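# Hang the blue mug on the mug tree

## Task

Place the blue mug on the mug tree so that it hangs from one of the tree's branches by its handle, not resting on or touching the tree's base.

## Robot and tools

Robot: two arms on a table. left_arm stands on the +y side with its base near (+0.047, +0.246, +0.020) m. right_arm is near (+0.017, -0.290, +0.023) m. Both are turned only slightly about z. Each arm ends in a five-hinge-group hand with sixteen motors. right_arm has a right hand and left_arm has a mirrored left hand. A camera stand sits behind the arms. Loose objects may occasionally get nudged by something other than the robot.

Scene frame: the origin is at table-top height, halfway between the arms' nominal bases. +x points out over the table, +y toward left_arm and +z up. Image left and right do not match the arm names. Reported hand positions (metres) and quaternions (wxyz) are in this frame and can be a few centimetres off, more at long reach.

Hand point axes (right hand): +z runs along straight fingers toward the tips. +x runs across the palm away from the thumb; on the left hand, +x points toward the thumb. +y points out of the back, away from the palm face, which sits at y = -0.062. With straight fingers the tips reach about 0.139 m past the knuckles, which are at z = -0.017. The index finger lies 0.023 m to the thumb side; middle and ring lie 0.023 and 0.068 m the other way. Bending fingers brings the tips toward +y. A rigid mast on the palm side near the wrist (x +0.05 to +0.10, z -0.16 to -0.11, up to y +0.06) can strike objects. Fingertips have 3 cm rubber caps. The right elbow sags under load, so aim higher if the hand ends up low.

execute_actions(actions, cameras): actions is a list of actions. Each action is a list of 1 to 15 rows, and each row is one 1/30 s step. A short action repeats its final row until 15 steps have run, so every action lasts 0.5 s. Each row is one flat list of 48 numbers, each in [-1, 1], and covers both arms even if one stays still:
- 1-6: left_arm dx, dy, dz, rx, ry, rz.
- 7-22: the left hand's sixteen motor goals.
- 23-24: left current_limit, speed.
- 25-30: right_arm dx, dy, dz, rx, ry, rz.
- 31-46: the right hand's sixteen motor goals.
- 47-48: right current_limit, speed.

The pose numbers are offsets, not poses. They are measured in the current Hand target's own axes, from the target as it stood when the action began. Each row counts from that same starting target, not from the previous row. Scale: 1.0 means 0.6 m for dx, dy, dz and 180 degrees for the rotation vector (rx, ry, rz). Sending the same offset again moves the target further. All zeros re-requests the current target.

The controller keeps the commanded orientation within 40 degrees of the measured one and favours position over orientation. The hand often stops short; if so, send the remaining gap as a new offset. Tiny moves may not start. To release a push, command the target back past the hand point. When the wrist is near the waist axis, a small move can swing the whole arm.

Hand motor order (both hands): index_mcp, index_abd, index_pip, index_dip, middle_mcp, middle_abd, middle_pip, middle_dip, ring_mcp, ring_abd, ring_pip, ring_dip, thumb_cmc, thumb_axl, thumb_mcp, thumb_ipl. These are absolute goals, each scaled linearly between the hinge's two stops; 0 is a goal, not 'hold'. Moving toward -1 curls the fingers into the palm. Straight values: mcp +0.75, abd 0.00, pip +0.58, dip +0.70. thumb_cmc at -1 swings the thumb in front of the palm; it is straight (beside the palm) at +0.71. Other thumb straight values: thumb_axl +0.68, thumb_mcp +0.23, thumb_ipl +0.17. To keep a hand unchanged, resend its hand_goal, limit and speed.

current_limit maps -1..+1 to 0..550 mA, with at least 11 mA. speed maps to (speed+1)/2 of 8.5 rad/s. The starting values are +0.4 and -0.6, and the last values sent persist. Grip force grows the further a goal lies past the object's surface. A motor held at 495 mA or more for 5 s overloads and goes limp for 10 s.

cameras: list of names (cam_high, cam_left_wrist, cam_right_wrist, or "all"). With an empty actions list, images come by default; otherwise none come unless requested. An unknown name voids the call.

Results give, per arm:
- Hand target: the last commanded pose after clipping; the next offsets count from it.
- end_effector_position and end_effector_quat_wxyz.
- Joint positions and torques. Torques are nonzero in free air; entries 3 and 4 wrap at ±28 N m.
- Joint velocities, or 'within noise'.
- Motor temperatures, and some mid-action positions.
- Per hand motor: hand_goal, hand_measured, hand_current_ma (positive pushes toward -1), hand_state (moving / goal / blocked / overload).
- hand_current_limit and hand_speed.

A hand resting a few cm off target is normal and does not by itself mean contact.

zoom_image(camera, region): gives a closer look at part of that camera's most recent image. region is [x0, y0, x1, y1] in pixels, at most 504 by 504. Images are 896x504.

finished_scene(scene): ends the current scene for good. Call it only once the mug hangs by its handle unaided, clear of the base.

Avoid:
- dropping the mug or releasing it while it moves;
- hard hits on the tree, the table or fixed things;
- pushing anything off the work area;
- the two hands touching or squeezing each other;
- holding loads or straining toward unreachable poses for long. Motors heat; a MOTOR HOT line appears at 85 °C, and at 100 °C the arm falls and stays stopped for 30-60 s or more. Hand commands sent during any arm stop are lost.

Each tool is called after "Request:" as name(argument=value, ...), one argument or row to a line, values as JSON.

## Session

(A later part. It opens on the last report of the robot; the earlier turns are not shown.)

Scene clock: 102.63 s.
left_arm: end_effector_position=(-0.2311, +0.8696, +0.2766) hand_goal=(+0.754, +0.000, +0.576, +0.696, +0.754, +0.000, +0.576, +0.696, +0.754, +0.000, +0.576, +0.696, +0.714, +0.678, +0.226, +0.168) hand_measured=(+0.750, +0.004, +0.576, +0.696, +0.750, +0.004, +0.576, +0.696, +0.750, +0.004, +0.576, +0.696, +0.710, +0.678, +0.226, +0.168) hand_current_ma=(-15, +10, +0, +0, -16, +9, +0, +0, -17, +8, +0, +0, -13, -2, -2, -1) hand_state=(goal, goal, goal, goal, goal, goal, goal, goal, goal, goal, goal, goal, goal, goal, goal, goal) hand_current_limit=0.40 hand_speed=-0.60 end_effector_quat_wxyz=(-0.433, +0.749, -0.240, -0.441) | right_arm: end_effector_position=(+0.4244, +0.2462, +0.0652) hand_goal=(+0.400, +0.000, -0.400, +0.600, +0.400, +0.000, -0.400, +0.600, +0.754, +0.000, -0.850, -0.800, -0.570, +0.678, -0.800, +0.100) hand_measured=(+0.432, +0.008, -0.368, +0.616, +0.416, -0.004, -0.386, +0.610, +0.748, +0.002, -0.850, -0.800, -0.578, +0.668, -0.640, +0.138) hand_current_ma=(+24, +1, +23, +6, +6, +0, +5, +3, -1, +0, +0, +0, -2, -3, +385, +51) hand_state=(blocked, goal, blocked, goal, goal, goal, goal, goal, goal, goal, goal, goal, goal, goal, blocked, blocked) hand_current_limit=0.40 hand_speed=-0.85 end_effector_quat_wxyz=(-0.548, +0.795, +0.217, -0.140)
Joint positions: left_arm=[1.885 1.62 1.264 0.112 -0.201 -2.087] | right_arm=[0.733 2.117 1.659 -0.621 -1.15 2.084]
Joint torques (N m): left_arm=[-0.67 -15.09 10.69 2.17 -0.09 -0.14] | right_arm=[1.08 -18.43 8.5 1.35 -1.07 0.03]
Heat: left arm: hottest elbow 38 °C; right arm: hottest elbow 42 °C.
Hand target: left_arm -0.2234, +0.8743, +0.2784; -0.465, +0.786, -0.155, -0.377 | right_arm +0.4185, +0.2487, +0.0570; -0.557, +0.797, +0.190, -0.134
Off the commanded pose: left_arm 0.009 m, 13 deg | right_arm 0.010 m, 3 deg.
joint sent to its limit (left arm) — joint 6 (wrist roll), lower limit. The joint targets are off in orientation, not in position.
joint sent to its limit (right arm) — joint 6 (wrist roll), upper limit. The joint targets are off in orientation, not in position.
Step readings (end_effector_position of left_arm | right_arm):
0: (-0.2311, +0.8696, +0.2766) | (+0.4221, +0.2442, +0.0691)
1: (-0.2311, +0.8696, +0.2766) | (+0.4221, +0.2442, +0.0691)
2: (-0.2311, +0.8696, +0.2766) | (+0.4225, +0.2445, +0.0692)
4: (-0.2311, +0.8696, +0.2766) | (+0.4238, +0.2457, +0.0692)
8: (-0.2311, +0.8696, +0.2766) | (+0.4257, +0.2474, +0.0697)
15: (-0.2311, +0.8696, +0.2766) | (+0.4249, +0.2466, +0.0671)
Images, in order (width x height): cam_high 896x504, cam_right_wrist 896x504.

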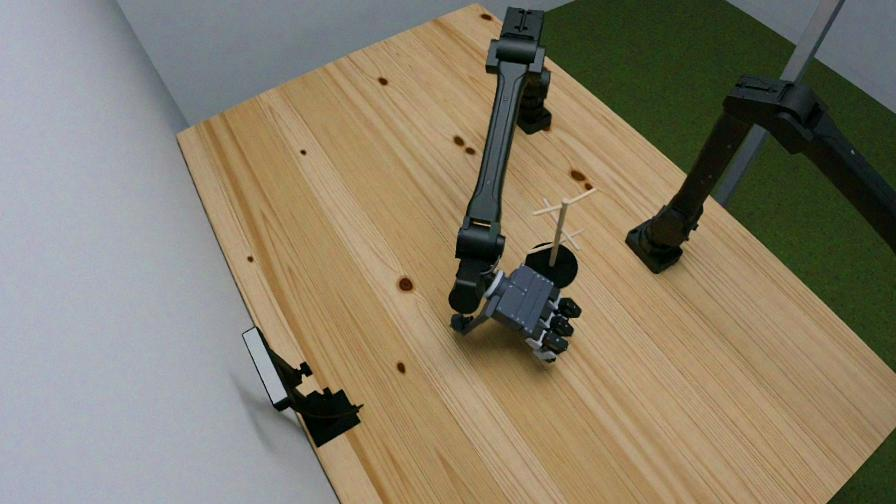

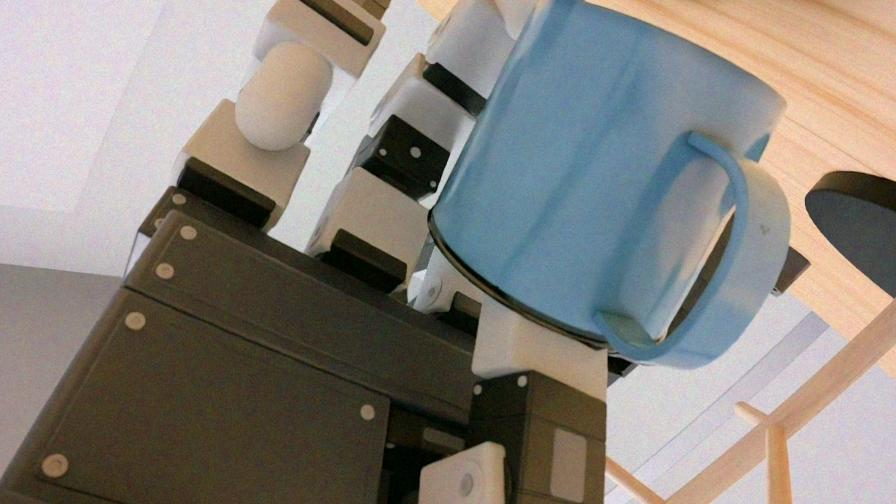

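Request:
execute_actions(
  actions=[
    [[0,0,0,0,0,0,0.754,0,0.576,0.696,0.754,0,0.576,0.696,0.754,0,0.576,0.696,0.714,0.678,0.226,0.168,0.4,-0.6,0,0.0235,0.0086,0,0,0,0.4,0,-0.4,0.6,0.4,0,-0.4,0.6,0.754,0,-0.85,-0.8,-0.571,0.678,-0.8,0.1,0.4,-0.85]],
  ],
  cameras=["cam_right_wrist"],
)

Scene clock: 103.43 s.
left_arm: end_effector_position=(-0.2311, +0.8696, +0.2766) hand_goal=(+0.754, +0.000, +0.576, +0.696, +0.754, +0.000, +0.576, +0.696, +0.754, +0.000, +0.576, +0.696, +0.714, +0.678, +0.226, +0.168) hand_measured=(+0.750, +0.004, +0.576, +0.696, +0.750, +0.004, +0.576, +0.696, +0.750, +0.004, +0.576, +0.696, +0.710, +0.678, +0.226, +0.168) hand_current_ma=(-15, +10, +0, +0, -16, +9, +0, +0, -17, +8, +0, +0, -13, -2, -2, -1) hand_state=(goal, goal, goal, goal, goal, goal, goal, goal, goal, goal, goal, goal, goal, goal, goal, goal) hand_current_limit=0.40 hand_speed=-0.60 end_effector_quat_wxyz=(-0.433, +0.749, -0.240, -0.441) | right_arm: end_effector_position=(+0.4238, +0.2459, +0.0475) hand_goal=(+0.400, +0.000, -0.400, +0.600, +0.400, +0.000, -0.400, +0.600, +0.754, +0.000, -0.850, -0.800, -0.570, +0.678, -0.800, +0.100) hand_measured=(+0.432, +0.008, -0.368, +0.614, +0.416, -0.004, -0.386, +0.610, +0.748, +0.002, -0.850, -0.800, -0.578, +0.668, -0.640, +0.138) hand_current_ma=(+24, +1, +22, +5, +6, +0, +5, +3, -1, +0, +0, +0, -2, -3, +385, +51) hand_state=(blocked, goal, blocked, goal, goal, goal, goal, goal, goal, goal, goal, goal, goal, goal, blocked, blocked) hand_current_limit=0.40 hand_speed=-0.85 end_effector_quat_wxyz=(-0.548, +0.796, +0.216, -0.141)
Joint positions: left_arm=[1.885 1.62 1.264 0.112 -0.201 -2.087] | right_arm=[0.733 2.14 1.646 -0.59 -1.151 2.084]
Joint torques (N m): left_arm=[-0.85 -15.21 10.66 2.14 -0.09 -0.14] | right_arm=[1.03 -19.25 8.73 1.35 -1.06 0.03]
Heat: left arm: hottest elbow 38 °C; right arm: hottest elbow 42 °C.
Hand target: left_arm -0.2234, +0.8743, +0.2784; -0.465, +0.786, -0.155, -0.377 | right_arm +0.4184, +0.2487, +0.0419; -0.557, +0.797, +0.190, -0.134
Off the commanded pose: left_arm 0.009 m, 13 deg | right_arm 0.008 m, 3 deg.
joint sent to its limit (left arm) — joint 6 (wrist roll), lower limit. The joint targets are off in orientation, not in position.
joint sent to its limit (right arm) — joint 6 (wrist roll), upper limit. The joint targets are off in orientation, not in position.
Step readings (end_effector_position of left_arm | right_arm):
0: (-0.2311, +0.8696, +0.2766) | (+0.4244, +0.2462, +0.0652)
1: (-0.2311, +0.8696, +0.2766) | (+0.4244, +0.2462, +0.0650)
2: (-0.2311, +0.8696, +0.2766) | (+0.4247, +0.2464, +0.0646)
4: (-0.2311, +0.8696, +0.2766) | (+0.4256, +0.2473, +0.0636)
8: (-0.2311, +0.8696, +0.2766) | (+0.4255, +0.2472, +0.0572)
15: (-0.2311, +0.8696, +0.2766) | (+0.4236, +0.2457, +0.0474)
Images, in order (width x height): cam_right_wrist 896x504.

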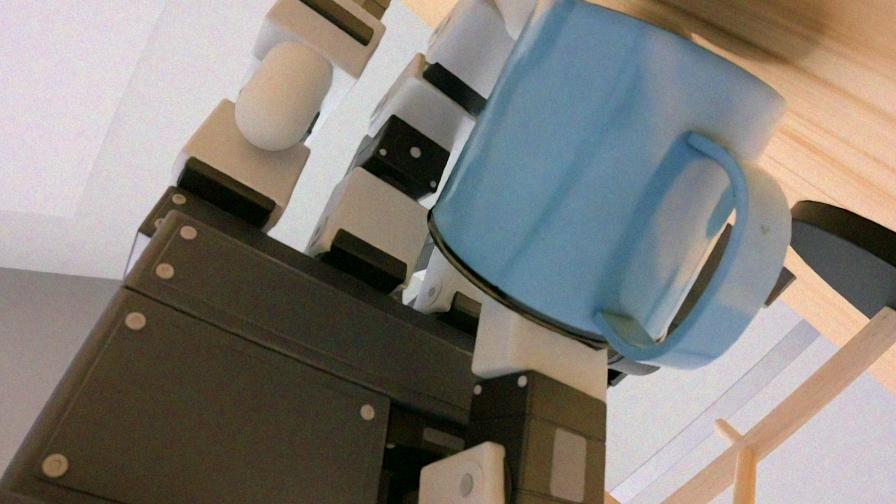

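Request:
execute_actions(
  actions=[
    [[0,0,0,0,0,0,0.754,0,0.576,0.696,0.754,0,0.576,0.696,0.754,0,0.576,0.696,0.714,0.678,0.226,0.168,0.4,-0.6,0,0.0157,0.0057,0,0,0,0.4,0,-0.4,0.6,0.4,0,-0.4,0.6,0.754,0,-0.85,-0.8,-0.571,0.678,-0.8,0.1,0.4,-0.85]],
  ],
  cameras=["cam_right_wrist"],
)

Scene clock: 104.20 s.
left_arm: end_effector_position=(-0.2311, +0.8696, +0.2766) hand_goal=(+0.754, +0.000, +0.576, +0.696, +0.754, +0.000, +0.576, +0.696, +0.754, +0.000, +0.576, +0.696, +0.714, +0.678, +0.226, +0.168) hand_measured=(+0.750, +0.004, +0.576, +0.696, +0.750, +0.004, +0.576, +0.696, +0.750, +0.004, +0.576, +0.696, +0.710, +0.678, +0.226, +0.168) hand_current_ma=(-15, +10, +0, +0, -16, +9, +0, +0, -17, +8, +0, +0, -13, -2, -2, -1) hand_state=(goal, goal, goal, goal, goal, goal, goal, goal, goal, goal, goal, goal, goal, goal, goal, goal) hand_current_limit=0.40 hand_speed=-0.60 end_effector_quat_wxyz=(-0.433, +0.749, -0.240, -0.441) | right_arm: end_effector_position=(+0.4256, +0.2477, +0.0473) hand_goal=(+0.400, +0.000, -0.400, +0.600, +0.400, +0.000, -0.400, +0.600, +0.754, +0.000, -0.850, -0.800, -0.570, +0.678, -0.800, +0.100) hand_measured=(+0.432, +0.010, -0.368, +0.614, +0.416, -0.004, -0.386, +0.610, +0.748, +0.002, -0.850, -0.800, -0.578, +0.668, -0.640, +0.138) hand_current_ma=(+24, +2, +22, +5, +6, +0, +5, +3, -1, +0, +0, +0, -2, -3, +385, +51) hand_state=(blocked, goal, blocked, goal, goal, goal, goal, goal, goal, goal, goal, goal, goal, goal, blocked, blocked) hand_current_limit=0.40 hand_speed=-0.85 end_effector_quat_wxyz=(-0.550, +0.795, +0.217, -0.138)
Joint positions: left_arm=[1.885 1.62 1.264 0.112 -0.201 -2.087] | right_arm=[0.733 2.141 1.646 -0.574 -1.151 2.09]
Joint torques (N m): left_arm=[-0.73 -15.09 10.67 2.17 -0.08 -0.15] | right_arm=[1.08 -18.02 8.06 1.51 -0.99 -0.03]
Heat: left arm: hottest elbow 38 °C; right arm: hottest elbow 42 °C.
Hand target: left_arm -0.2234, +0.8743, +0.2784; -0.465, +0.786, -0.155, -0.377 | right_arm +0.4184, +0.2486, +0.0319; -0.557, +0.797, +0.190, -0.134
Off the commanded pose: left_arm 0.009 m, 13 deg | right_arm 0.017 m, 3 deg.
joint sent to its limit (left arm) — joint 6 (wrist roll), lower limit. The joint targets are off in orientation, not in position.
joint sent to its limit (right arm) — joint 6 (wrist roll), upper limit. The joint targets are off in orientation, not in position.
Step readings (end_effector_position of left_arm | right_arm):
0: (-0.2311, +0.8696, +0.2766) | (+0.4238, +0.2459, +0.0475)
1: (-0.2311, +0.8696, +0.2766) | (+0.4238, +0.2459, +0.0475)
2: (-0.2311, +0.8696, +0.2766) | (+0.4241, +0.2461, +0.0476)
4: (-0.2311, +0.8696, +0.2766) | (+0.4248, +0.2468, +0.0475)
8: (-0.2311, +0.8696, +0.2766) | (+0.4255, +0.2475, +0.0474)
15: (-0.2311, +0.8696, +0.2766) | (+0.4257, +0.2477, +0.0473)
Images, in order (width x height): cam_right_wrist 896x504.

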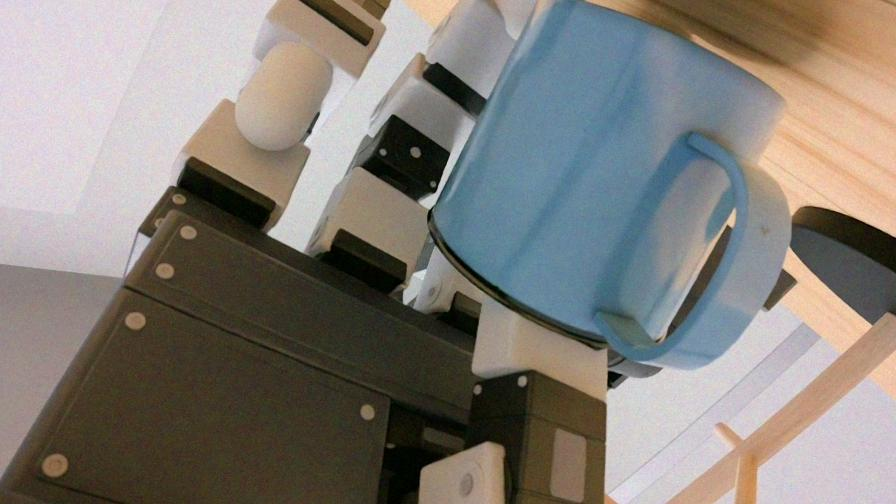

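Request:
execute_actions(
  actions=[
    [[0,0,0,0,0,0,0.754,0,0.576,0.696,0.754,0,0.576,0.696,0.754,0,0.576,0.696,0.714,0.678,0.226,0.168,0.4,-0.6,0,0.0125,0.0045,0,0,0,0.4,0,-0.4,0.6,0.4,0,-0.4,0.6,0.754,0,-0.85,-0.8,-0.571,0.678,-0.8,0.1,0.4,-0.85]],
  ],
  cameras=["cam_right_wrist"],
)

Scene clock: 105.03 s.
left_arm: end_effector_position=(-0.2311, +0.8696, +0.2766) hand_goal=(+0.754, +0.000, +0.576, +0.696, +0.754, +0.000, +0.576, +0.696, +0.754, +0.000, +0.576, +0.696, +0.714, +0.678, +0.226, +0.168) hand_measured=(+0.750, +0.004, +0.576, +0.696, +0.750, +0.004, +0.576, +0.696, +0.750, +0.004, +0.576, +0.696, +0.710, +0.678, +0.226, +0.168) hand_current_ma=(-15, +10, +0, +0, -16, +9, +0, +0, -17, +8, +0, +0, -13, -2, -2, -1) hand_state=(goal, goal, goal, goal, goal, goal, goal, goal, goal, goal, goal, goal, goal, goal, goal, goal) hand_current_limit=0.40 hand_speed=-0.60 end_effector_quat_wxyz=(-0.433, +0.749, -0.240, -0.441) | right_arm: end_effector_position=(+0.4249, +0.2483, +0.0464) hand_goal=(+0.400, +0.000, -0.400, +0.600, +0.400, +0.000, -0.400, +0.600, +0.754, +0.000, -0.850, -0.800, -0.570, +0.678, -0.800, +0.100) hand_measured=(+0.432, +0.016, -0.368, +0.610, +0.416, -0.004, -0.386, +0.610, +0.748, +0.002, -0.850, -0.800, -0.578, +0.668, -0.640, +0.138) hand_current_ma=(+26, +4, +22, +3, +6, +0, +5, +3, -1, +0, +0, +0, -2, -3, +385, +51) hand_state=(blocked, goal, blocked, goal, goal, goal, goal, goal, goal, goal, goal, goal, goal, goal, blocked, blocked) hand_current_limit=0.40 hand_speed=-0.85 end_effector_quat_wxyz=(-0.553, +0.793, +0.218, -0.138)
Joint positions: left_arm=[1.885 1.62 1.264 0.112 -0.201 -2.087] | right_arm=[0.733 2.141 1.641 -0.561 -1.157 2.096]
Joint torques (N m): left_arm=[-0.73 -15.09 10.66 2.19 -0.09 -0.14] | right_arm=[0.91 -17.49 7.97 1.57 -0.76 -0.08]
Heat: left arm: hottest elbow 38 °C; right arm: hottest elbow 42 °C.
Hand target: left_arm -0.2234, +0.8743, +0.2784; -0.465, +0.786, -0.155, -0.377 | right_arm +0.4184, +0.2487, +0.0240; -0.557, +0.797, +0.190, -0.134
Off the commanded pose: left_arm 0.009 m, 13 deg | right_arm 0.023 m, 3 deg.
joint sent to its limit (left arm) — joint 6 (wrist roll), lower limit. The joint targets are off in orientation, not in position.
joint sent to its limit (right arm) — joint 6 (wrist roll), upper limit. The joint targets are off in orientation, not in position.
Step readings (end_effector_position of left_arm | right_arm):
0: (-0.2311, +0.8696, +0.2766) | (+0.4257, +0.2478, +0.0473)
1: (-0.2311, +0.8696, +0.2766) | (+0.4257, +0.2478, +0.0473)
2: (-0.2311, +0.8696, +0.2766) | (+0.4255, +0.2477, +0.0468)
4: (-0.2311, +0.8696, +0.2766) | (+0.4252, +0.2478, +0.0465)
8: (-0.2311, +0.8696, +0.2766) | (+0.4249, +0.2481, +0.0464)
15: (-0.2311, +0.8696, +0.2766) | (+0.4249, +0.2483, +0.0464)
Images, in order (width x height): cam_right_wrist 896x504.

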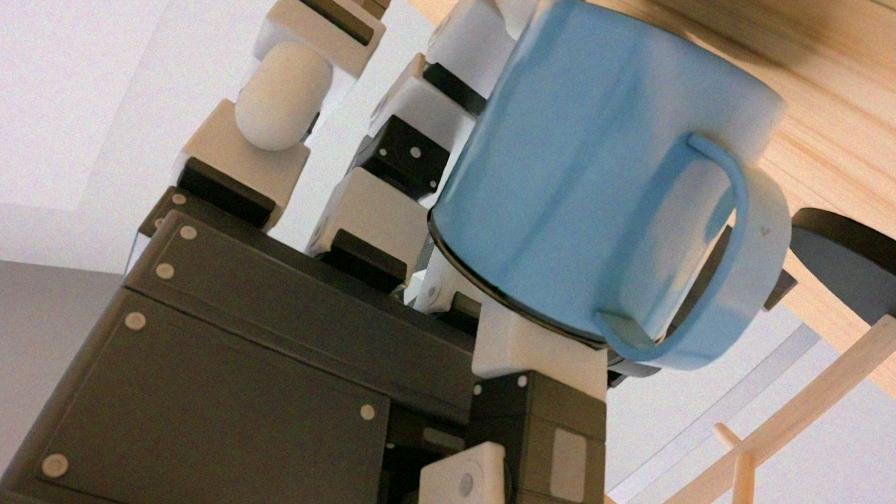

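Request:
execute_actions(
  actions=[
    [[0,0,0,0,0,0,0.754,0,0.576,0.696,0.754,0,0.576,0.696,0.754,0,0.576,0.696,0.714,0.678,0.226,0.168,0.4,-0.6,0,-0.0172,-0.0062,0,0,0,0.4,0,-0.4,0.6,0.4,0,-0.4,0.6,0.754,0,-0.85,-0.8,-0.571,0.678,-0.8,0.1,0.4,-0.85]],
    [[0,0,0,0,0,0,0.754,0,0.576,0.696,0.754,0,0.576,0.696,0.754,0,0.576,0.696,0.714,0.678,0.226,0.168,0.4,-0.6,0,0,0,0,0,0,0.43,0,-0.37,0.61,0.415,0,-0.386,0.61,0.754,0,-0.85,-0.8,-0.571,0.678,-0.45,0.14,0.4,-0.95]],
  ],
  cameras=["cam_right_wrist"],
)

Scene clock: 106.47 s.
left_arm: end_effector_position=(-0.2311, +0.8696, +0.2766) hand_goal=(+0.754, +0.000, +0.576, +0.696, +0.754, +0.000, +0.576, +0.696, +0.754, +0.000, +0.576, +0.696, +0.714, +0.678, +0.226, +0.168) hand_measured=(+0.750, +0.004, +0.576, +0.696, +0.750, +0.004, +0.576, +0.696, +0.750, +0.004, +0.576, +0.696, +0.710, +0.678, +0.226, +0.168) hand_current_ma=(-15, +10, +0, +0, -16, +9, +0, +0, -17, +8, +0, +0, -13, -2, -2, -1) hand_state=(goal, goal, goal, goal, goal, goal, goal, goal, goal, goal, goal, goal, goal, goal, goal, goal) hand_current_limit=0.40 hand_speed=-0.60 end_effector_quat_wxyz=(-0.433, +0.749, -0.240, -0.441) | right_arm: end_effector_position=(+0.4249, +0.2483, +0.0464) hand_goal=(+0.430, +0.000, -0.370, +0.610, +0.416, +0.000, -0.386, +0.610, +0.754, +0.000, -0.850, -0.800, -0.570, +0.678, -0.450, +0.140) hand_measured=(+0.442, +0.016, -0.370, +0.610, +0.418, -0.004, -0.384, +0.612, +0.748, +0.002, -0.850, -0.800, -0.578, +0.668, -0.646, +0.158) hand_current_ma=(+4, +5, +0, +0, +0, +0, +0, +0, -1, +0, +0, +0, -2, -3, +15, +12) hand_state=(goal, goal, goal, goal, goal, goal, goal, goal, goal, goal, goal, goal, goal, goal, moving, goal) hand_current_limit=0.40 hand_speed=-0.95 end_effector_quat_wxyz=(-0.553, +0.793, +0.218, -0.138)
Joint positions: left_arm=[1.885 1.62 1.264 0.112 -0.201 -2.087] | right_arm=[0.733 2.141 1.641 -0.561 -1.157 2.096]
Joint torques (N m): left_arm=[-0.73 -15.21 10.67 2.15 -0.09 -0.15] | right_arm=[1.26 -18.43 8.62 0.69 -0.75 -0.08]
Heat: left arm: hottest elbow 38 °C; right arm: hottest elbow 42 °C.
Hand target: left_arm -0.2234, +0.8743, +0.2784; -0.465, +0.786, -0.155, -0.377 | right_arm +0.4184, +0.2487, +0.0349; -0.557, +0.797, +0.190, -0.134
Off the commanded pose: left_arm 0.009 m, 13 deg | right_arm 0.013 m, 3 deg.
joint sent to its limit (left arm) — joint 6 (wrist roll), lower limit. The joint targets are off in orientation, not in position.
joint sent to its limit (right arm) — joint 6 (wrist roll), upper limit. The joint targets are off in orientation, not in position.
Step readings (end_effector_position of left_arm | right_arm):
0: (-0.2311, +0.8696, +0.2766) | (+0.4249, +0.2483, +0.0464)
1: (-0.2311, +0.8696, +0.2766) | (+0.4249, +0.2483, +0.0464)
2: (-0.2311, +0.8696, +0.2766) | (+0.4249, +0.2483, +0.0464)
4: (-0.2311, +0.8696, +0.2766) | (+0.4249, +0.2483, +0.0464)
8: (-0.2311, +0.8696, +0.2766) | (+0.4249, +0.2483, +0.0464)
15: (-0.2311, +0.8696, +0.2766) | (+0.4249, +0.2483, +0.0464)
16: (-0.2311, +0.8696, +0.2766) | (+0.4249, +0.2483, +0.0464)
17: (-0.2311, +0.8696, +0.2766) | (+0.4249, +0.2483, +0.0464)
19: (-0.2311, +0.8696, +0.2766) | (+0.4249, +0.2483, +0.0464)
23: (-0.2311, +0.8696, +0.2766) | (+0.4249, +0.2483, +0.0464)
30: (-0.2311, +0.8696, +0.2766) | (+0.4249, +0.2483, +0.0464)
Images, in order (width x height): cam_right_wrist 896x504.

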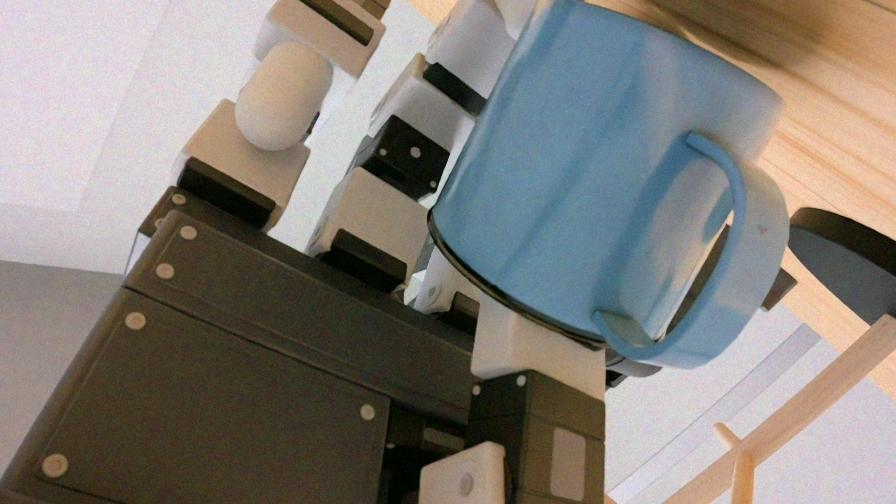

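Request:
execute_actions(
  actions=[
    [[0,0,0,0,0,0,0.754,0,0.576,0.696,0.754,0,0.576,0.696,0.754,0,0.576,0.696,0.714,0.678,0.226,0.168,0.4,-0.6,0,0,0,0,0,0,0.43,0,-0.37,0.61,0.415,0,-0.386,0.61,0.754,0,-0.85,-0.8,-0.571,0.678,-0.45,0.14,0.4,-0.95]],
  ],
  cameras=["cam_right_wrist"],
)

Request:
execute_actions(
  actions=[
    [[0,0,0,0,0,0,0.754,0,0.576,0.696,0.754,0,0.576,0.696,0.754,0,0.576,0.696,0.714,0.678,0.226,0.168,0.4,-0.6,0,0,0,0,0,0,0.43,0,-0.37,0.61,0.415,0,-0.386,0.61,0.754,0,-0.85,-0.8,-0.571,0.678,-0.25,0.14,0.4,-0.9]],
    [[0,0,0,0,0,0,0.754,0,0.576,0.696,0.754,0,0.576,0.696,0.754,0,0.576,0.696,0.714,0.678,0.226,0.168,0.4,-0.6,0,0,0,0,0,0,0.43,0,-0.37,0.61,0.415,0,-0.386,0.61,0.754,0,-0.85,-0.8,-0.571,0.678,-0.25,0.14,0.4,-0.9]],
  ],
  cameras=["cam_right_wrist"],
)

Scene clock: 108.23 s.
left_arm: end_effector_position=(-0.2311, +0.8696, +0.2766) hand_goal=(+0.754, +0.000, +0.576, +0.696, +0.754, +0.000, +0.576, +0.696, +0.754, +0.000, +0.576, +0.696, +0.714, +0.678, +0.226, +0.168) hand_measured=(+0.750, +0.004, +0.576, +0.696, +0.750, +0.004, +0.576, +0.696, +0.750, +0.004, +0.576, +0.696, +0.710, +0.678, +0.226, +0.168) hand_current_ma=(-15, +10, +0, +0, -16, +9, +0, +0, -17, +8, +0, +0, -13, -2, -2, -1) hand_state=(goal, goal, goal, goal, goal, goal, goal, goal, goal, goal, goal, goal, goal, goal, goal, goal) hand_current_limit=0.40 hand_speed=-0.60 end_effector_quat_wxyz=(-0.433, +0.749, -0.240, -0.441) | right_arm: end_effector_position=(+0.4249, +0.2483, +0.0464) hand_goal=(+0.430, +0.000, -0.370, +0.610, +0.416, +0.000, -0.386, +0.610, +0.754, +0.000, -0.850, -0.800, -0.570, +0.678, -0.450, +0.140) hand_measured=(+0.430, +0.010, -0.372, +0.610, +0.416, -0.004, -0.380, +0.612, +0.748, +0.002, -0.850, -0.800, -0.570, +0.678, -0.450, +0.142) hand_current_ma=(+0, +2, +0, +0, +0, +0, +1, +0, -1, +0, +0, +0, +0, +0, +0, +0) hand_state=(goal, goal, goal, goal, goal, goal, goal, goal, goal, goal, goal, goal, goal, goal, goal, goal) hand_current_limit=0.40 hand_speed=-0.95 end_effector_quat_wxyz=(-0.553, +0.793, +0.218, -0.138)
Joint positions: left_arm=[1.885 1.62 1.264 0.112 -0.201 -2.087] | right_arm=[0.733 2.141 1.641 -0.561 -1.157 2.096]
Joint torques (N m): left_arm=[-0.73 -15.09 10.7 2.11 -0.09 -0.14] | right_arm=[1.08 -18.26 8.62 0.64 -0.74 -0.08]
Heat: left arm: hottest elbow 38 °C; right arm: hottest elbow 42 °C.
Hand target: left_arm -0.2234, +0.8743, +0.2784; -0.465, +0.786, -0.155, -0.377 | right_arm +0.4184, +0.2487, +0.0349; -0.557, +0.797, +0.190, -0.134
Off the commanded pose: left_arm 0.009 m, 13 deg | right_arm 0.013 m, 3 deg.
joint sent to its limit (left arm) — joint 6 (wrist roll), lower limit. The joint targets are off in orientation, not in position.
joint sent to its limit (right arm) — joint 6 (wrist roll), upper limit. The joint targets are off in orientation, not in position.
Step readings (end_effector_position of left_arm | right_arm):
0: (-0.2311, +0.8696, +0.2766) | (+0.4249, +0.2483, +0.0464)
1: (-0.2311, +0.8696, +0.2766) | (+0.4249, +0.2483, +0.0464)
2: (-0.2311, +0.8696, +0.2766) | (+0.4249, +0.2483, +0.0464)
4: (-0.2311, +0.8696, +0.2766) | (+0.4249, +0.2483, +0.0464)
8: (-0.2311, +0.8696, +0.2766) | (+0.4249, +0.2483, +0.0464)
15: (-0.2311, +0.8696, +0.2766) | (+0.4249, +0.2483, +0.0464)
Images, in order (width x height): cam_right_wrist 896x504.

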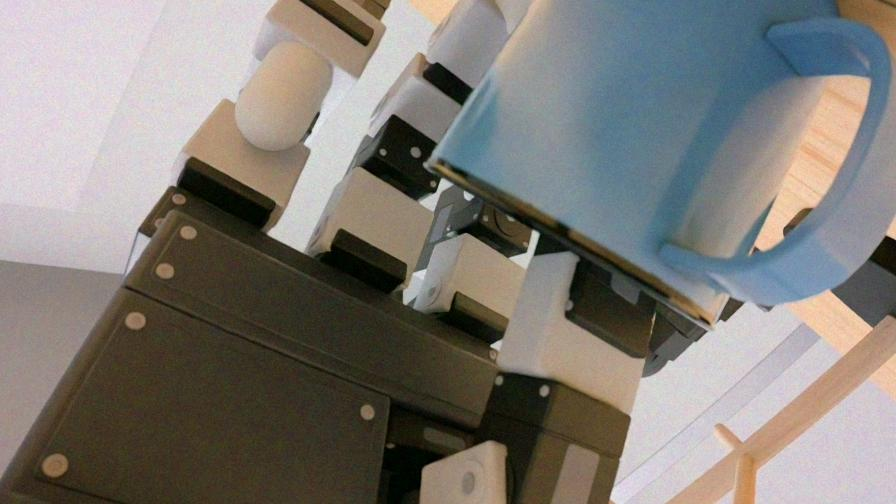

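Scene clock: 109.43 s.
left_arm: end_effector_position=(-0.2311, +0.8696, +0.2766) hand_goal=(+0.754, +0.000, +0.576, +0.696, +0.754, +0.000, +0.576, +0.696, +0.754, +0.000, +0.576, +0.696, +0.714, +0.678, +0.226, +0.168) hand_measured=(+0.750, +0.004, +0.576, +0.696, +0.750, +0.004, +0.576, +0.696, +0.750, +0.004, +0.576, +0.696, +0.710, +0.678, +0.226, +0.168) hand_current_ma=(-15, +10, +0, +0, -16, +9, +0, +0, -17, +8, +0, +0, -13, -2, -2, -1) hand_state=(goal, goal, goal, goal, goal, goal, goal, goal, goal, goal, goal, goal, goal, goal, goal, goal) hand_current_limit=0.40 hand_speed=-0.60 end_effector_quat_wxyz=(-0.433, +0.749, -0.240, -0.441) | right_arm: end_effector_position=(+0.4249, +0.2483, +0.0464) hand_goal=(+0.430, +0.000, -0.370, +0.610, +0.416, +0.000, -0.386, +0.610, +0.754, +0.000, -0.850, -0.800, -0.570, +0.678, -0.250, +0.140) hand_measured=(+0.430, +0.010, -0.372, +0.610, +0.416, -0.004, -0.380, +0.612, +0.748, +0.002, -0.850, -0.800, -0.570, +0.678, -0.252, +0.142) hand_current_ma=(+0, +2, +0, +0, +0, +0, +1, +0, -1, +0, +0, +0, +0, +0, +0, +0) hand_state=(goal, goal, goal, goal, goal, goal, goal, goal, goal, goal, goal, goal, goal, goal, goal, goal) hand_current_limit=0.40 hand_speed=-0.90 end_effector_quat_wxyz=(-0.553, +0.793, +0.218, -0.138)
Joint positions: left_arm=[1.885 1.62 1.264 0.112 -0.201 -2.087] | right_arm=[0.733 2.141 1.641 -0.561 -1.157 2.096]
Joint torques (N m): left_arm=[-0.67 -14.97 10.73 2.15 -0.09 -0.14] | right_arm=[1.08 -18.43 8.61 0.68 -0.74 -0.08]
Heat: left arm: hottest elbow 38 °C; right arm: hottest elbow 42 °C.
Hand target: left_arm -0.2234, +0.8743, +0.2784; -0.465, +0.786, -0.155, -0.377 | right_arm +0.4184, +0.2487, +0.0349; -0.557, +0.797, +0.190, -0.134
Off the commanded pose: left_arm 0.009 m, 13 deg | right_arm 0.013 m, 3 deg.
joint sent to its limit (left arm) — joint 6 (wrist roll), lower limit. The joint targets are off in orientation, not in position.
joint sent to its limit (right arm) — joint 6 (wrist roll), upper limit. The joint targets are off in orientation, not in position.
Step readings (end_effector_position of left_arm | right_arm):
0: (-0.2311, +0.8696, +0.2766) | (+0.4249, +0.2483, +0.0464)
1: (-0.2311, +0.8696, +0.2766) | (+0.4249, +0.2483, +0.0464)
2: (-0.2311, +0.8696, +0.2766) | (+0.4249, +0.2483, +0.0464)
4: (-0.2311, +0.8696, +0.2766) | (+0.4249, +0.2483, +0.0464)
8: (-0.2311, +0.8696, +0.2766) | (+0.4249, +0.2483, +0.0464)
15: (-0.2311, +0.8696, +0.2766) | (+0.4249, +0.2483, +0.0464)
16: (-0.2311, +0.8696, +0.2766) | (+0.4249, +0.2483, +0.0464)
17: (-0.2311, +0.8696, +0.2766) | (+0.4249, +0.2483, +0.0464)
19: (-0.2311, +0.8696, +0.2766) | (+0.4249, +0.2483, +0.0464)
23: (-0.2311, +0.8696, +0.2766) | (+0.4249, +0.2483, +0.0464)
30: (-0.2311, +0.8696, +0.2766) | (+0.4249, +0.2483, +0.0464)
Images, in order (width x height): cam_right_wrist 896x504.

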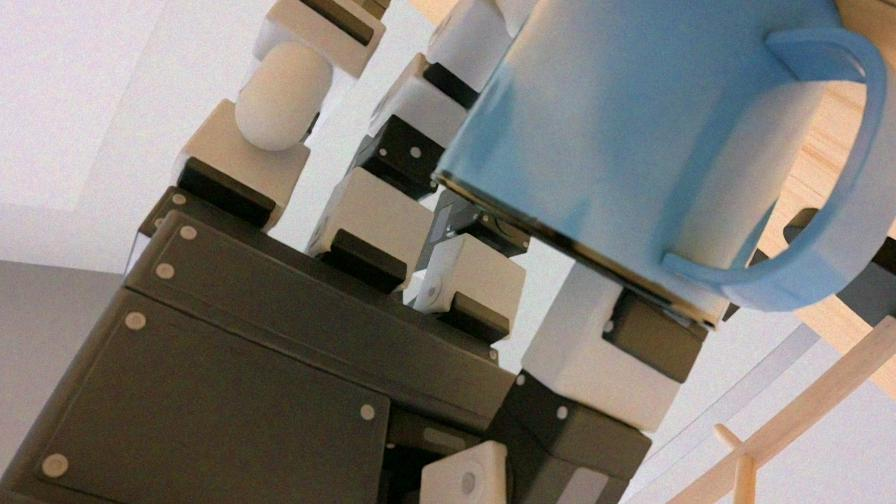

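Request:
execute_actions(
  actions=[
    [[0,0,0,0,0,0,0.754,0,0.576,0.696,0.754,0,0.576,0.696,0.754,0,0.576,0.696,0.714,0.678,0.226,0.168,0.4,-0.6,0,-0.0156,-0.0057,0,0,0,0.65,0,-0.37,0.61,0.65,0,-0.386,0.61,0.754,0,-0.85,-0.8,-0.571,0.678,-0.25,0.14,0.4,-0.9]],
    [[0,0,0,0,0,0,0.754,0,0.576,0.696,0.754,0,0.576,0.696,0.754,0,0.576,0.696,0.714,0.678,0.226,0.168,0.4,-0.6,0,-0.14,-0.05,0,0,0,0.65,0,-0.37,0.61,0.65,0,-0.386,0.61,0.754,0,-0.85,-0.8,-0.571,0.678,-0.25,0.14,0.4,-0.9]],
  ],
  cameras=["cam_right_wrist"],
)

Scene clock: 111.00 s.
left_arm: end_effector_position=(-0.2311, +0.8696, +0.2766) hand_goal=(+0.754, +0.000, +0.576, +0.696, +0.754, +0.000, +0.576, +0.696, +0.754, +0.000, +0.576, +0.696, +0.714, +0.678, +0.226, +0.168) hand_measured=(+0.750, +0.004, +0.576, +0.696, +0.750, +0.004, +0.576, +0.696, +0.750, +0.004, +0.576, +0.696, +0.710, +0.678, +0.226, +0.168) hand_current_ma=(-15, +10, +0, +0, -16, +9, +0, +0, -17, +8, +0, +0, -13, -2, -2, -1) hand_state=(goal, goal, goal, goal, goal, goal, goal, goal, goal, goal, goal, goal, goal, goal, goal, goal) hand_current_limit=0.40 hand_speed=-0.60 end_effector_quat_wxyz=(-0.433, +0.749, -0.240, -0.441) | right_arm: end_effector_position=(+0.4114, +0.2360, +0.1236) hand_goal=(+0.650, +0.000, -0.370, +0.610, +0.650, +0.000, -0.386, +0.610, +0.754, +0.000, -0.850, -0.800, -0.570, +0.678, -0.250, +0.140) hand_measured=(+0.638, +0.002, -0.372, +0.608, +0.634, -0.004, -0.384, +0.612, +0.748, +0.002, -0.850, -0.800, -0.574, +0.676, -0.250, +0.140) hand_current_ma=(-5, +0, +0, +0, -7, +0, +0, +0, -1, +0, +0, +0, +0, +0, +0, +0) hand_state=(goal, goal, goal, goal, goal, goal, goal, goal, goal, goal, goal, goal, goal, goal, goal, goal) hand_current_limit=0.40 hand_speed=-0.90 end_effector_quat_wxyz=(-0.544, +0.798, +0.207, -0.153)
Joint positions: left_arm=[1.885 1.62 1.264 0.112 -0.201 -2.087] | right_arm=[0.733 2.03 1.678 -0.753 -1.156 2.095]
Joint torques (N m): left_arm=[-0.67 -15.03 10.69 2.15 -0.09 -0.15] | right_arm=[1.26 -17.79 13.63 0.17 -0.94 -0.07]
Heat: left arm: hottest elbow 38 °C; right arm: hottest elbow 42 °C.
Hand target: left_arm -0.2234, +0.8743, +0.2784; -0.465, +0.786, -0.155, -0.377 | right_arm +0.4183, +0.2493, +0.1340; -0.557, +0.797, +0.190, -0.134
Off the commanded pose: left_arm 0.009 m, 13 deg | right_arm 0.018 m, 3 deg.
joint sent to its limit (left arm) — joint 6 (wrist roll), lower limit. The joint targets are off in orientation, not in position.
joint sent to its limit (right arm) — joint 6 (wrist roll), upper limit. The joint targets are off in orientation, not in position.
Step readings (end_effector_position of left_arm | right_arm):
0: (-0.2311, +0.8696, +0.2766) | (+0.4249, +0.2483, +0.0464)
1: (-0.2311, +0.8696, +0.2766) | (+0.4249, +0.2483, +0.0464)
2: (-0.2311, +0.8696, +0.2766) | (+0.4249, +0.2483, +0.0464)
4: (-0.2311, +0.8696, +0.2766) | (+0.4249, +0.2480, +0.0462)
8: (-0.2311, +0.8696, +0.2766) | (+0.4244, +0.2474, +0.0459)
15: (-0.2311, +0.8696, +0.2766) | (+0.4240, +0.2470, +0.0458)
16: (-0.2311, +0.8696, +0.2766) | (+0.4237, +0.2467, +0.0457)
17: (-0.2311, +0.8696, +0.2766) | (+0.4219, +0.2450, +0.0465)
19: (-0.2311, +0.8696, +0.2766) | (+0.4148, +0.2385, +0.0520)
23: (-0.2311, +0.8696, +0.2766) | (+0.4064, +0.2311, +0.0755)
30: (-0.2311, +0.8696, +0.2766) | (+0.4109, +0.2355, +0.1205)
Images, in order (width x height): cam_right_wrist 896x504.

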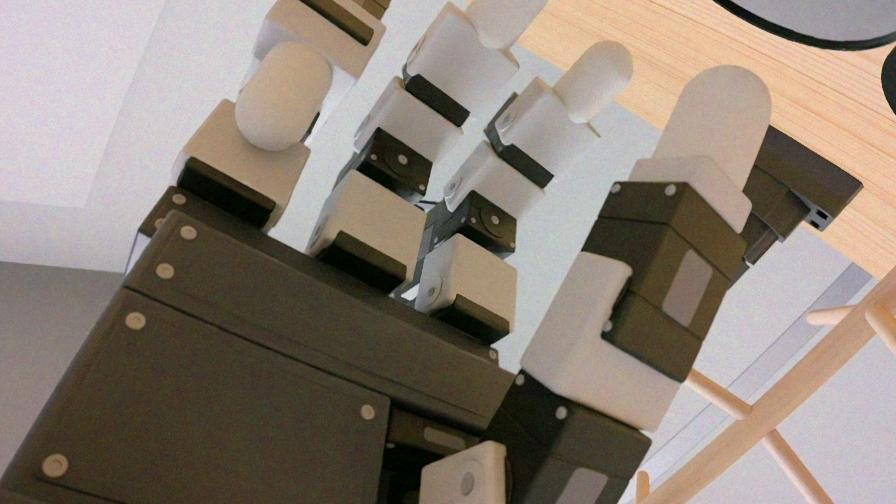

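Request:
execute_actions(
  actions=[
    [[0,0,0,0,0,0,0.754,0,0.576,0.696,0.754,0,0.576,0.696,0.754,0,0.576,0.696,0.714,0.678,0.226,0.168,0.4,-0.6,0,-0.078,-0.0285,0,0,0,0.65,0,-0.37,0.61,0.65,0,-0.386,0.61,0.754,0,-0.85,-0.8,-0.571,0.678,-0.25,0.14,0.4,-0.6]],
    [[0,0,0,0,0,0,0.754,0,0.576,0.696,0.754,0,0.576,0.696,0.754,0,0.576,0.696,0.714,0.678,0.226,0.168,0.4,-0.6,0,0,-0.238,0,0.0836,0.0304,0.65,0,-0.37,0.61,0.65,0,-0.386,0.61,0.754,0,-0.85,-0.8,-0.571,0.678,-0.25,0.14,0.4,-0.6]],
  ],
  cameras=["cam_high","cam_right_wrist"],
)

Scene clock: 112.67 s.
left_arm: end_effector_position=(-0.2311, +0.8696, +0.2766) hand_goal=(+0.754, +0.000, +0.576, +0.696, +0.754, +0.000, +0.576, +0.696, +0.754, +0.000, +0.576, +0.696, +0.714, +0.678, +0.226, +0.168) hand_measured=(+0.750, +0.004, +0.576, +0.696, +0.750, +0.004, +0.576, +0.696, +0.750, +0.004, +0.576, +0.696, +0.710, +0.678, +0.226, +0.168) hand_current_ma=(-15, +10, +0, +0, -16, +9, +0, +0, -17, +8, +0, +0, -13, -2, -2, -1) hand_state=(goal, goal, goal, goal, goal, goal, goal, goal, goal, goal, goal, goal, goal, goal, goal, goal) hand_current_limit=0.40 hand_speed=-0.60 end_effector_quat_wxyz=(-0.433, +0.749, -0.240, -0.441) | right_arm: end_effector_position=(+0.4837, +0.1287, +0.2451) hand_goal=(+0.650, +0.000, -0.370, +0.610, +0.650, +0.000, -0.386, +0.610, +0.754, +0.000, -0.850, -0.800, -0.570, +0.678, -0.250, +0.140) hand_measured=(+0.638, +0.002, -0.372, +0.608, +0.634, -0.002, -0.384, +0.612, +0.748, +0.002, -0.850, -0.800, -0.572, +0.676, -0.250, +0.140) hand_current_ma=(-4, +0, +0, +0, -6, +0, +0, +0, -1, +0, +0, +0, +0, +0, +0, +0) hand_state=(goal, goal, goal, goal, goal, goal, goal, goal, goal, goal, goal, goal, goal, goal, goal, goal) hand_current_limit=0.40 hand_speed=-0.60 end_effector_quat_wxyz=(-0.557, +0.816, +0.138, -0.069)
Joint positions: left_arm=[1.885 1.62 1.264 0.112 -0.201 -2.087] | right_arm=[0.533 1.834 1.708 -0.921 -1.129 2.095]
Joint torques (N m): left_arm=[-0.62 -14.97 10.67 2.19 -0.09 -0.14] | right_arm=[0.21 -15.74 9.55 0.31 -0.91 -0.08]
Heat: left arm: hottest elbow 38 °C; right arm: hottest elbow 42 °C.
Hand target: left_arm -0.2234, +0.8743, +0.2784; -0.465, +0.786, -0.155, -0.377 | right_arm +0.4792, +0.1299, +0.2329; -0.570, +0.816, +0.078, -0.055
Off the commanded pose: left_arm 0.009 m, 13 deg | right_arm 0.013 m, 7 deg.
joint sent to its limit (left arm) — joint 6 (wrist roll), lower limit. The joint targets are off in orientation, not in position.
joint sent to its limit (right arm) — joint 6 (wrist roll), upper limit. The joint targets are off in orientation, not in position.
Step readings (end_effector_position of left_arm | right_arm):
0: (-0.2311, +0.8696, +0.2766) | (+0.4114, +0.2360, +0.1236)
1: (-0.2311, +0.8696, +0.2766) | (+0.4112, +0.2358, +0.1235)
2: (-0.2311, +0.8696, +0.2766) | (+0.4103, +0.2350, +0.1240)
4: (-0.2311, +0.8696, +0.2766) | (+0.4074, +0.2324, +0.1265)
8: (-0.2311, +0.8696, +0.2766) | (+0.4064, +0.2315, +0.1368)
15: (-0.2311, +0.8696, +0.2766) | (+0.4095, +0.2342, +0.1574)
16: (-0.2311, +0.8696, +0.2766) | (+0.4096, +0.2343, +0.1591)
17: (-0.2311, +0.8696, +0.2766) | (+0.4116, +0.2321, +0.1620)
19: (-0.2311, +0.8696, +0.2766) | (+0.4169, +0.2211, +0.1691)
23: (-0.2311, +0.8696, +0.2766) | (+0.4483, +0.1773, +0.2007)
30: (-0.2311, +0.8696, +0.2766) | (+0.4953, +0.1168, +0.2503)
Images, in order (width x height): cam_high 896x504, cam_right_wrist 896x504.

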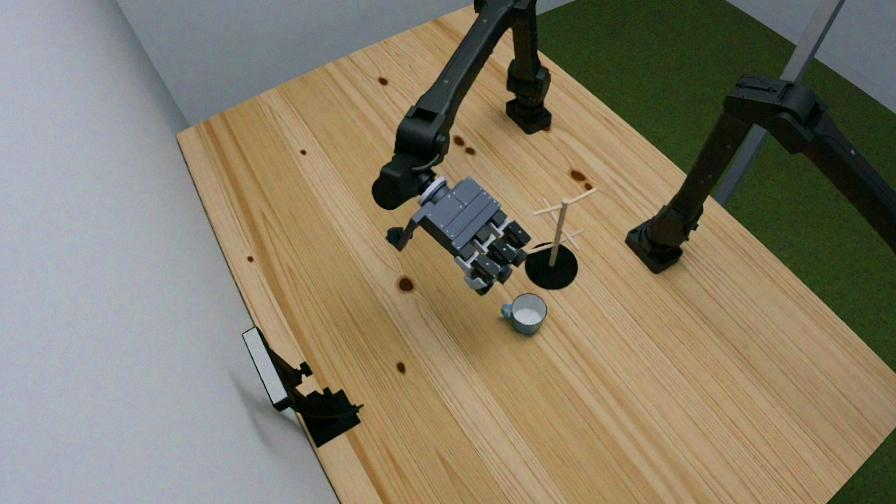

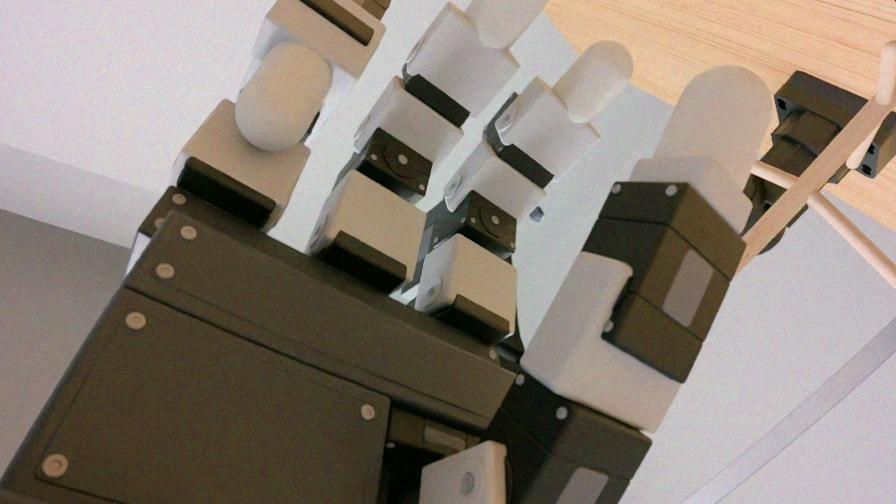

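Request:
execute_actions(
  actions=[
    [[0,0,0,0,0,0,0.754,0,0.576,0.696,0.754,0,0.576,0.696,0.754,0,0.576,0.696,0.714,0.678,0.226,0.168,0.4,-0.6,-0.012,0.033,-0.238,0,0.0836,0.0304,0.65,0,-0.37,0.61,0.65,0,-0.386,0.61,0.754,0,-0.85,-0.8,-0.571,0.678,-0.25,0.14,0.4,-0.6]],
    [[0,0,0,0,0,0,0.754,0,0.576,0.696,0.754,0,0.576,0.696,0.754,0,0.576,0.696,0.714,0.678,0.226,0.168,0.4,-0.6,-0.012,0.033,-0.238,0,0.0836,0.0304,0.65,0,-0.37,0.61,0.65,0,-0.386,0.61,0.754,0,-0.85,-0.8,-0.571,0.678,-0.25,0.14,0.4,-0.6]],
  ],
  cameras=["cam_high"],
)

Request:
zoom_image(
  camera="cam_high",
  region=[460, 160, 640, 350],
)

Scene clock: 114.33 s.
left_arm: end_effector_position=(-0.2311, +0.8696, +0.2766) hand_goal=(+0.754, +0.000, +0.576, +0.696, +0.754, +0.000, +0.576, +0.696, +0.754, +0.000, +0.576, +0.696, +0.714, +0.678, +0.226, +0.168) hand_measured=(+0.750, +0.004, +0.576, +0.696, +0.750, +0.004, +0.576, +0.696, +0.750, +0.004, +0.576, +0.696, +0.710, +0.678, +0.226, +0.168) hand_current_ma=(-15, +10, +0, +0, -16, +9, +0, +0, -17, +8, +0, +0, -13, -2, -2, -1) hand_state=(goal, goal, goal, goal, goal, goal, goal, goal, goal, goal, goal, goal, goal, goal, goal, goal) hand_current_limit=0.40 hand_speed=-0.60 end_effector_quat_wxyz=(-0.433, +0.749, -0.240, -0.441) | right_arm: end_effector_position=(+0.4844, -0.1540, +0.3019) hand_goal=(+0.650, +0.000, -0.370, +0.610, +0.650, +0.000, -0.386, +0.610, +0.754, +0.000, -0.850, -0.800, -0.570, +0.678, -0.250, +0.140) hand_measured=(+0.640, +0.002, -0.372, +0.608, +0.640, -0.002, -0.384, +0.612, +0.748, +0.002, -0.850, -0.800, -0.572, +0.676, -0.250, +0.140) hand_current_ma=(-3, +0, +0, +0, -3, +0, +0, +0, -1, +0, +0, +0, +0, +0, +0, +0) hand_state=(goal, goal, goal, goal, goal, goal, goal, goal, goal, goal, goal, goal, goal, goal, goal, goal) hand_current_limit=0.40 hand_speed=-0.60 end_effector_quat_wxyz=(-0.554, +0.826, -0.073, +0.073)
Joint positions: left_arm=[1.885 1.62 1.264 0.112 -0.201 -2.087] | right_arm=[0.025 1.44 1.37 -0.979 -1.123 2.095]
Joint torques (N m): left_arm=[-0.67 -15.09 10.67 2.15 -0.09 -0.14] | right_arm=[1.08 -10.81 9.44 0.38 -0.95 -0.09]
Heat: left arm: hottest elbow 38 °C; right arm: hottest elbow 42 °C.
Hand target: left_arm -0.2234, +0.8743, +0.2784; -0.465, +0.786, -0.155, -0.377 | right_arm +0.4793, -0.1497, +0.2937; -0.563, +0.806, -0.150, +0.105
Off the commanded pose: left_arm 0.009 m, 13 deg | right_arm 0.011 m, 10 deg.
joint sent to its limit (left arm) — joint 6 (wrist roll), lower limit. The joint targets are off in orientation, not in position.
joint sent to its limit (right arm) — joint 6 (wrist roll), upper limit. The joint targets are off in orientation, not in position.
Step readings (end_effector_position of left_arm | right_arm):
0: (-0.2311, +0.8696, +0.2766) | (+0.4837, +0.1287, +0.2451)
1: (-0.2311, +0.8696, +0.2766) | (+0.4836, +0.1283, +0.2446)
2: (-0.2311, +0.8696, +0.2766) | (+0.4847, +0.1236, +0.2432)
4: (-0.2311, +0.8696, +0.2766) | (+0.4787, +0.1057, +0.2387)
8: (-0.2311, +0.8696, +0.2766) | (+0.4854, +0.0442, +0.2403)
15: (-0.2311, +0.8696, +0.2766) | (+0.5118, -0.0206, +0.2712)
16: (-0.2311, +0.8696, +0.2766) | (+0.5106, -0.0208, +0.2733)
17: (-0.2311, +0.8696, +0.2766) | (+0.5087, -0.0240, +0.2743)
19: (-0.2311, +0.8696, +0.2766) | (+0.4948, -0.0373, +0.2722)
23: (-0.2311, +0.8696, +0.2766) | (+0.4825, -0.0965, +0.2766)
30: (-0.2311, +0.8696, +0.2766) | (+0.4886, -0.1555, +0.3048)
Images, in order (width x height): cam_high 896x504.

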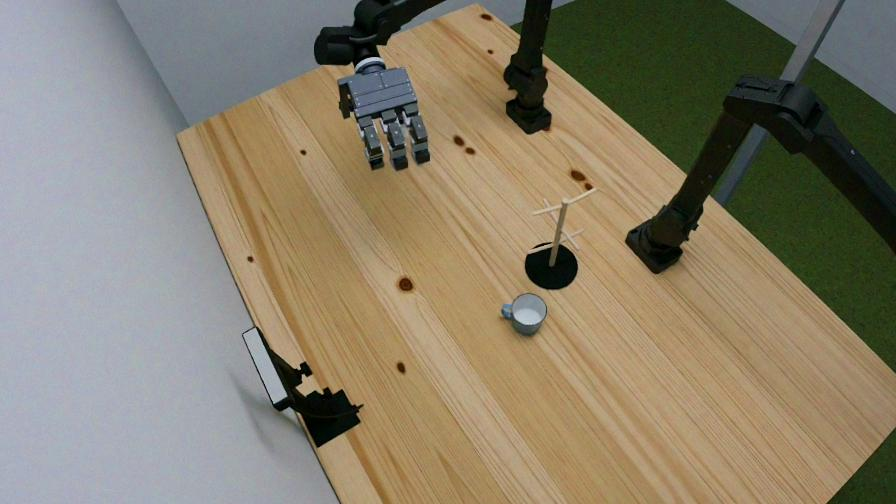

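Scaled by 2.653.

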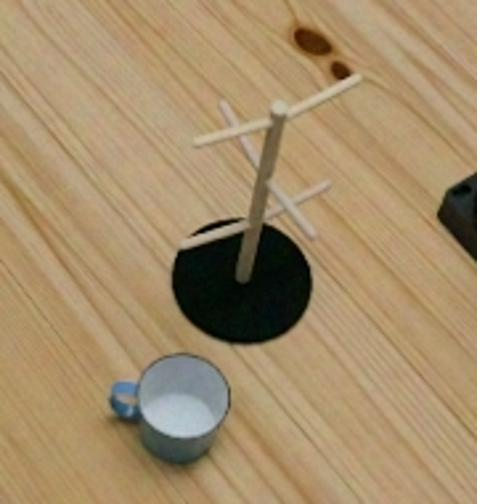

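Request:
execute_actions(
  actions=[
    [[0,0,0,0,0,0,0.754,0,0.576,0.696,0.754,0,0.576,0.696,0.754,0,0.576,0.696,0.714,0.678,0.226,0.168,0.4,-0.6,-0.0607,-0.0183,0.215,0,-0.141,-0.0513,0.65,0,-0.37,0.61,0.65,0,-0.37,0.61,0.754,0,-0.85,-0.8,-0.571,0.678,-0.4,0.168,0.4,-0.6]],
    [[0,0,0,0,0,0,0.754,0,0.576,0.696,0.754,0,0.576,0.696,0.754,0,0.576,0.696,0.714,0.678,0.226,0.168,0.4,-0.6,0.0243,-0.048,0.2295,0,-0.0679,-0.0247,0.65,0,-0.37,0.61,0.65,0,-0.37,0.61,0.754,0,-0.85,-0.8,-0.571,0.678,-0.4,0.168,0.4,-0.6]],
    [[0,0,0,0,0,0,0.754,0,0.576,0.696,0.754,0,0.576,0.696,0.754,0,0.576,0.696,0.714,0.678,0.226,0.168,0.4,-0.6,-0.0293,0.0025,0.237,-0.0556,-0.047,-0.0171,0.65,0,-0.37,0.61,0.65,0,-0.37,0.61,0.754,0,-0.85,-0.8,-0.571,0.678,-0.4,0.168,0.4,-0.6]],
  ],
  cameras=["cam_high","cam_right_wrist"],
)

Scene clock: 119.83 s.
left_arm: end_effector_position=(-0.2311, +0.8696, +0.2766) hand_goal=(+0.754, +0.000, +0.576, +0.696, +0.754, +0.000, +0.576, +0.696, +0.754, +0.000, +0.576, +0.696, +0.714, +0.678, +0.226, +0.168) hand_measured=(+0.750, +0.004, +0.576, +0.696, +0.750, +0.004, +0.576, +0.696, +0.750, +0.004, +0.576, +0.696, +0.710, +0.678, +0.226, +0.168) hand_current_ma=(-15, +10, +0, +0, -16, +9, +0, +0, -17, +8, +0, +0, -13, -2, -2, -1) hand_state=(goal, goal, goal, goal, goal, goal, goal, goal, goal, goal, goal, goal, goal, goal, goal, goal) hand_current_limit=0.40 hand_speed=-0.60 end_effector_quat_wxyz=(-0.433, +0.749, -0.240, -0.441) | right_arm: end_effector_position=(+0.4181, +0.2270, +0.1717) hand_goal=(+0.650, +0.000, -0.370, +0.610, +0.650, +0.000, -0.370, +0.610, +0.754, +0.000, -0.850, -0.800, -0.570, +0.678, -0.400, +0.168) hand_measured=(+0.642, +0.002, -0.372, +0.608, +0.640, -0.002, -0.372, +0.612, +0.748, +0.002, -0.850, -0.800, -0.572, +0.676, -0.396, +0.166) hand_current_ma=(-2, +0, +0, +0, -3, +0, +0, +0, -1, +0, +0, +0, +0, +0, +1, +0) hand_state=(goal, goal, goal, goal, goal, goal, goal, goal, goal, goal, goal, goal, goal, goal, goal, goal) hand_current_limit=0.40 hand_speed=-0.60 end_effector_quat_wxyz=(-0.478, +0.845, +0.197, -0.137)
Joint positions: left_arm=[1.885 1.62 1.264 0.112 -0.201 -2.087] | right_arm=[0.752 2.007 1.83 -1.019 -0.997 2.06]
Joint torques (N m): left_arm=[-0.73 -15.15 10.69 2.14 -0.09 -0.14] | right_arm=[1.26 -17.67 14.93 0.12 -0.91 -0.01]
Heat: left arm: hottest elbow 38 °C; right arm: hottest elbow 43 °C.
Hand target: left_arm -0.2234, +0.8743, +0.2784; -0.465, +0.786, -0.155, -0.377 | right_arm +0.4305, +0.2402, +0.1895; -0.484, +0.841, +0.205, -0.127
Off the commanded pose: left_arm 0.009 m, 13 deg | right_arm 0.025 m, 2 deg.
joint sent to its limit (left arm) — joint 6 (wrist roll), lower limit. The joint targets are off in orientation, not in position.
Step readings (end_effector_position of left_arm | right_arm):
0: (-0.2311, +0.8696, +0.2766) | (+0.4844, -0.1540, +0.3019)
1: (-0.2311, +0.8696, +0.2766) | (+0.4843, -0.1533, +0.3018)
2: (-0.2311, +0.8696, +0.2766) | (+0.4829, -0.1481, +0.3009)
4: (-0.2311, +0.8696, +0.2766) | (+0.4792, -0.1290, +0.2961)
8: (-0.2311, +0.8696, +0.2766) | (+0.4624, -0.0611, +0.2628)
15: (-0.2311, +0.8696, +0.2766) | (+0.4544, -0.0193, +0.2165)
16: (-0.2311, +0.8696, +0.2766) | (+0.4564, -0.0200, +0.2166)
17: (-0.2311, +0.8696, +0.2766) | (+0.4586, -0.0169, +0.2185)
19: (-0.2311, +0.8696, +0.2766) | (+0.4677, -0.0032, +0.2260)
23: (-0.2311, +0.8696, +0.2766) | (+0.4716, +0.0631, +0.2385)
30: (-0.2311, +0.8696, +0.2766) | (+0.4571, +0.1236, +0.2225)
31: (-0.2311, +0.8696, +0.2766) | (+0.4589, +0.1235, +0.2190)
32: (-0.2311, +0.8696, +0.2766) | (+0.4623, +0.1240, +0.2124)
34: (-0.2311, +0.8696, +0.2766) | (+0.4695, +0.1282, +0.2006)
38: (-0.2311, +0.8696, +0.2766) | (+0.4460, +0.1755, +0.1822)
45: (-0.2311, +0.8696, +0.2766) | (+0.3906, +0.2403, +0.1650)
Images, in order (width x height): cam_high 896x504, cam_right_wrist 896x504.

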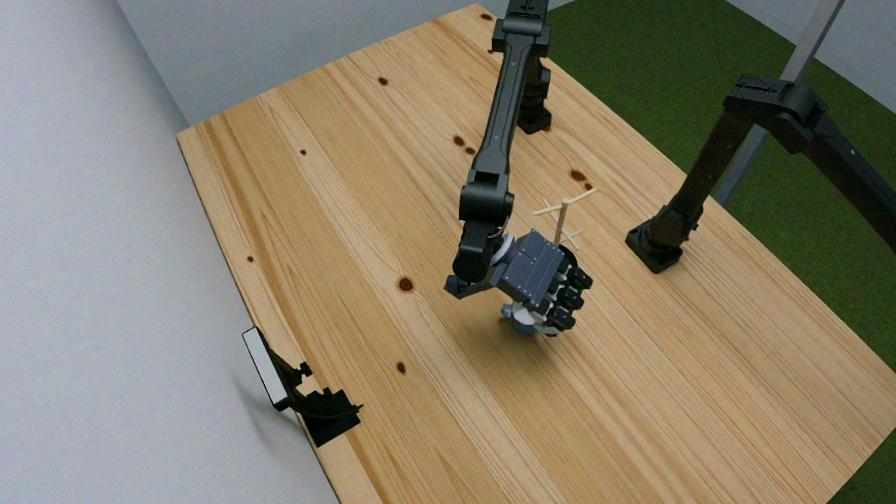

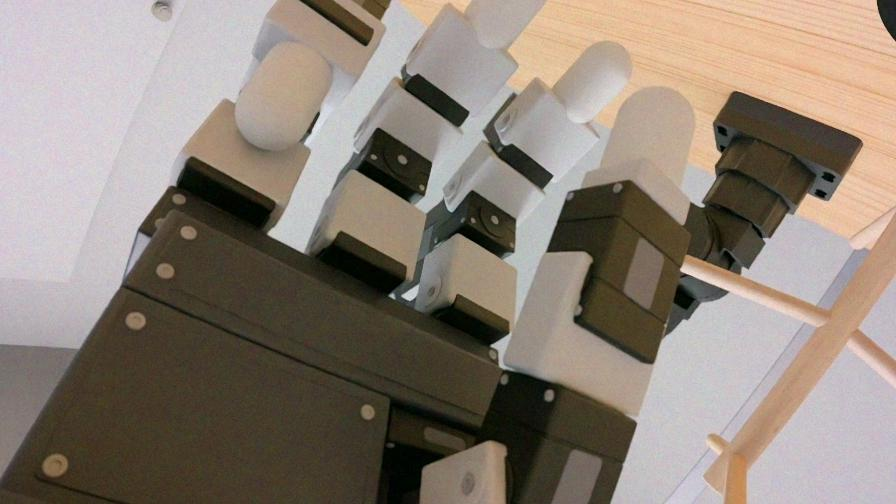

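Request:
zoom_image(
  camera="cam_high",
  region=[440, 200, 640, 360],
)

Scaled by 2.520.

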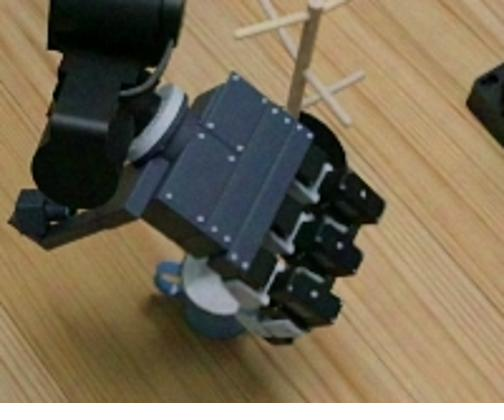

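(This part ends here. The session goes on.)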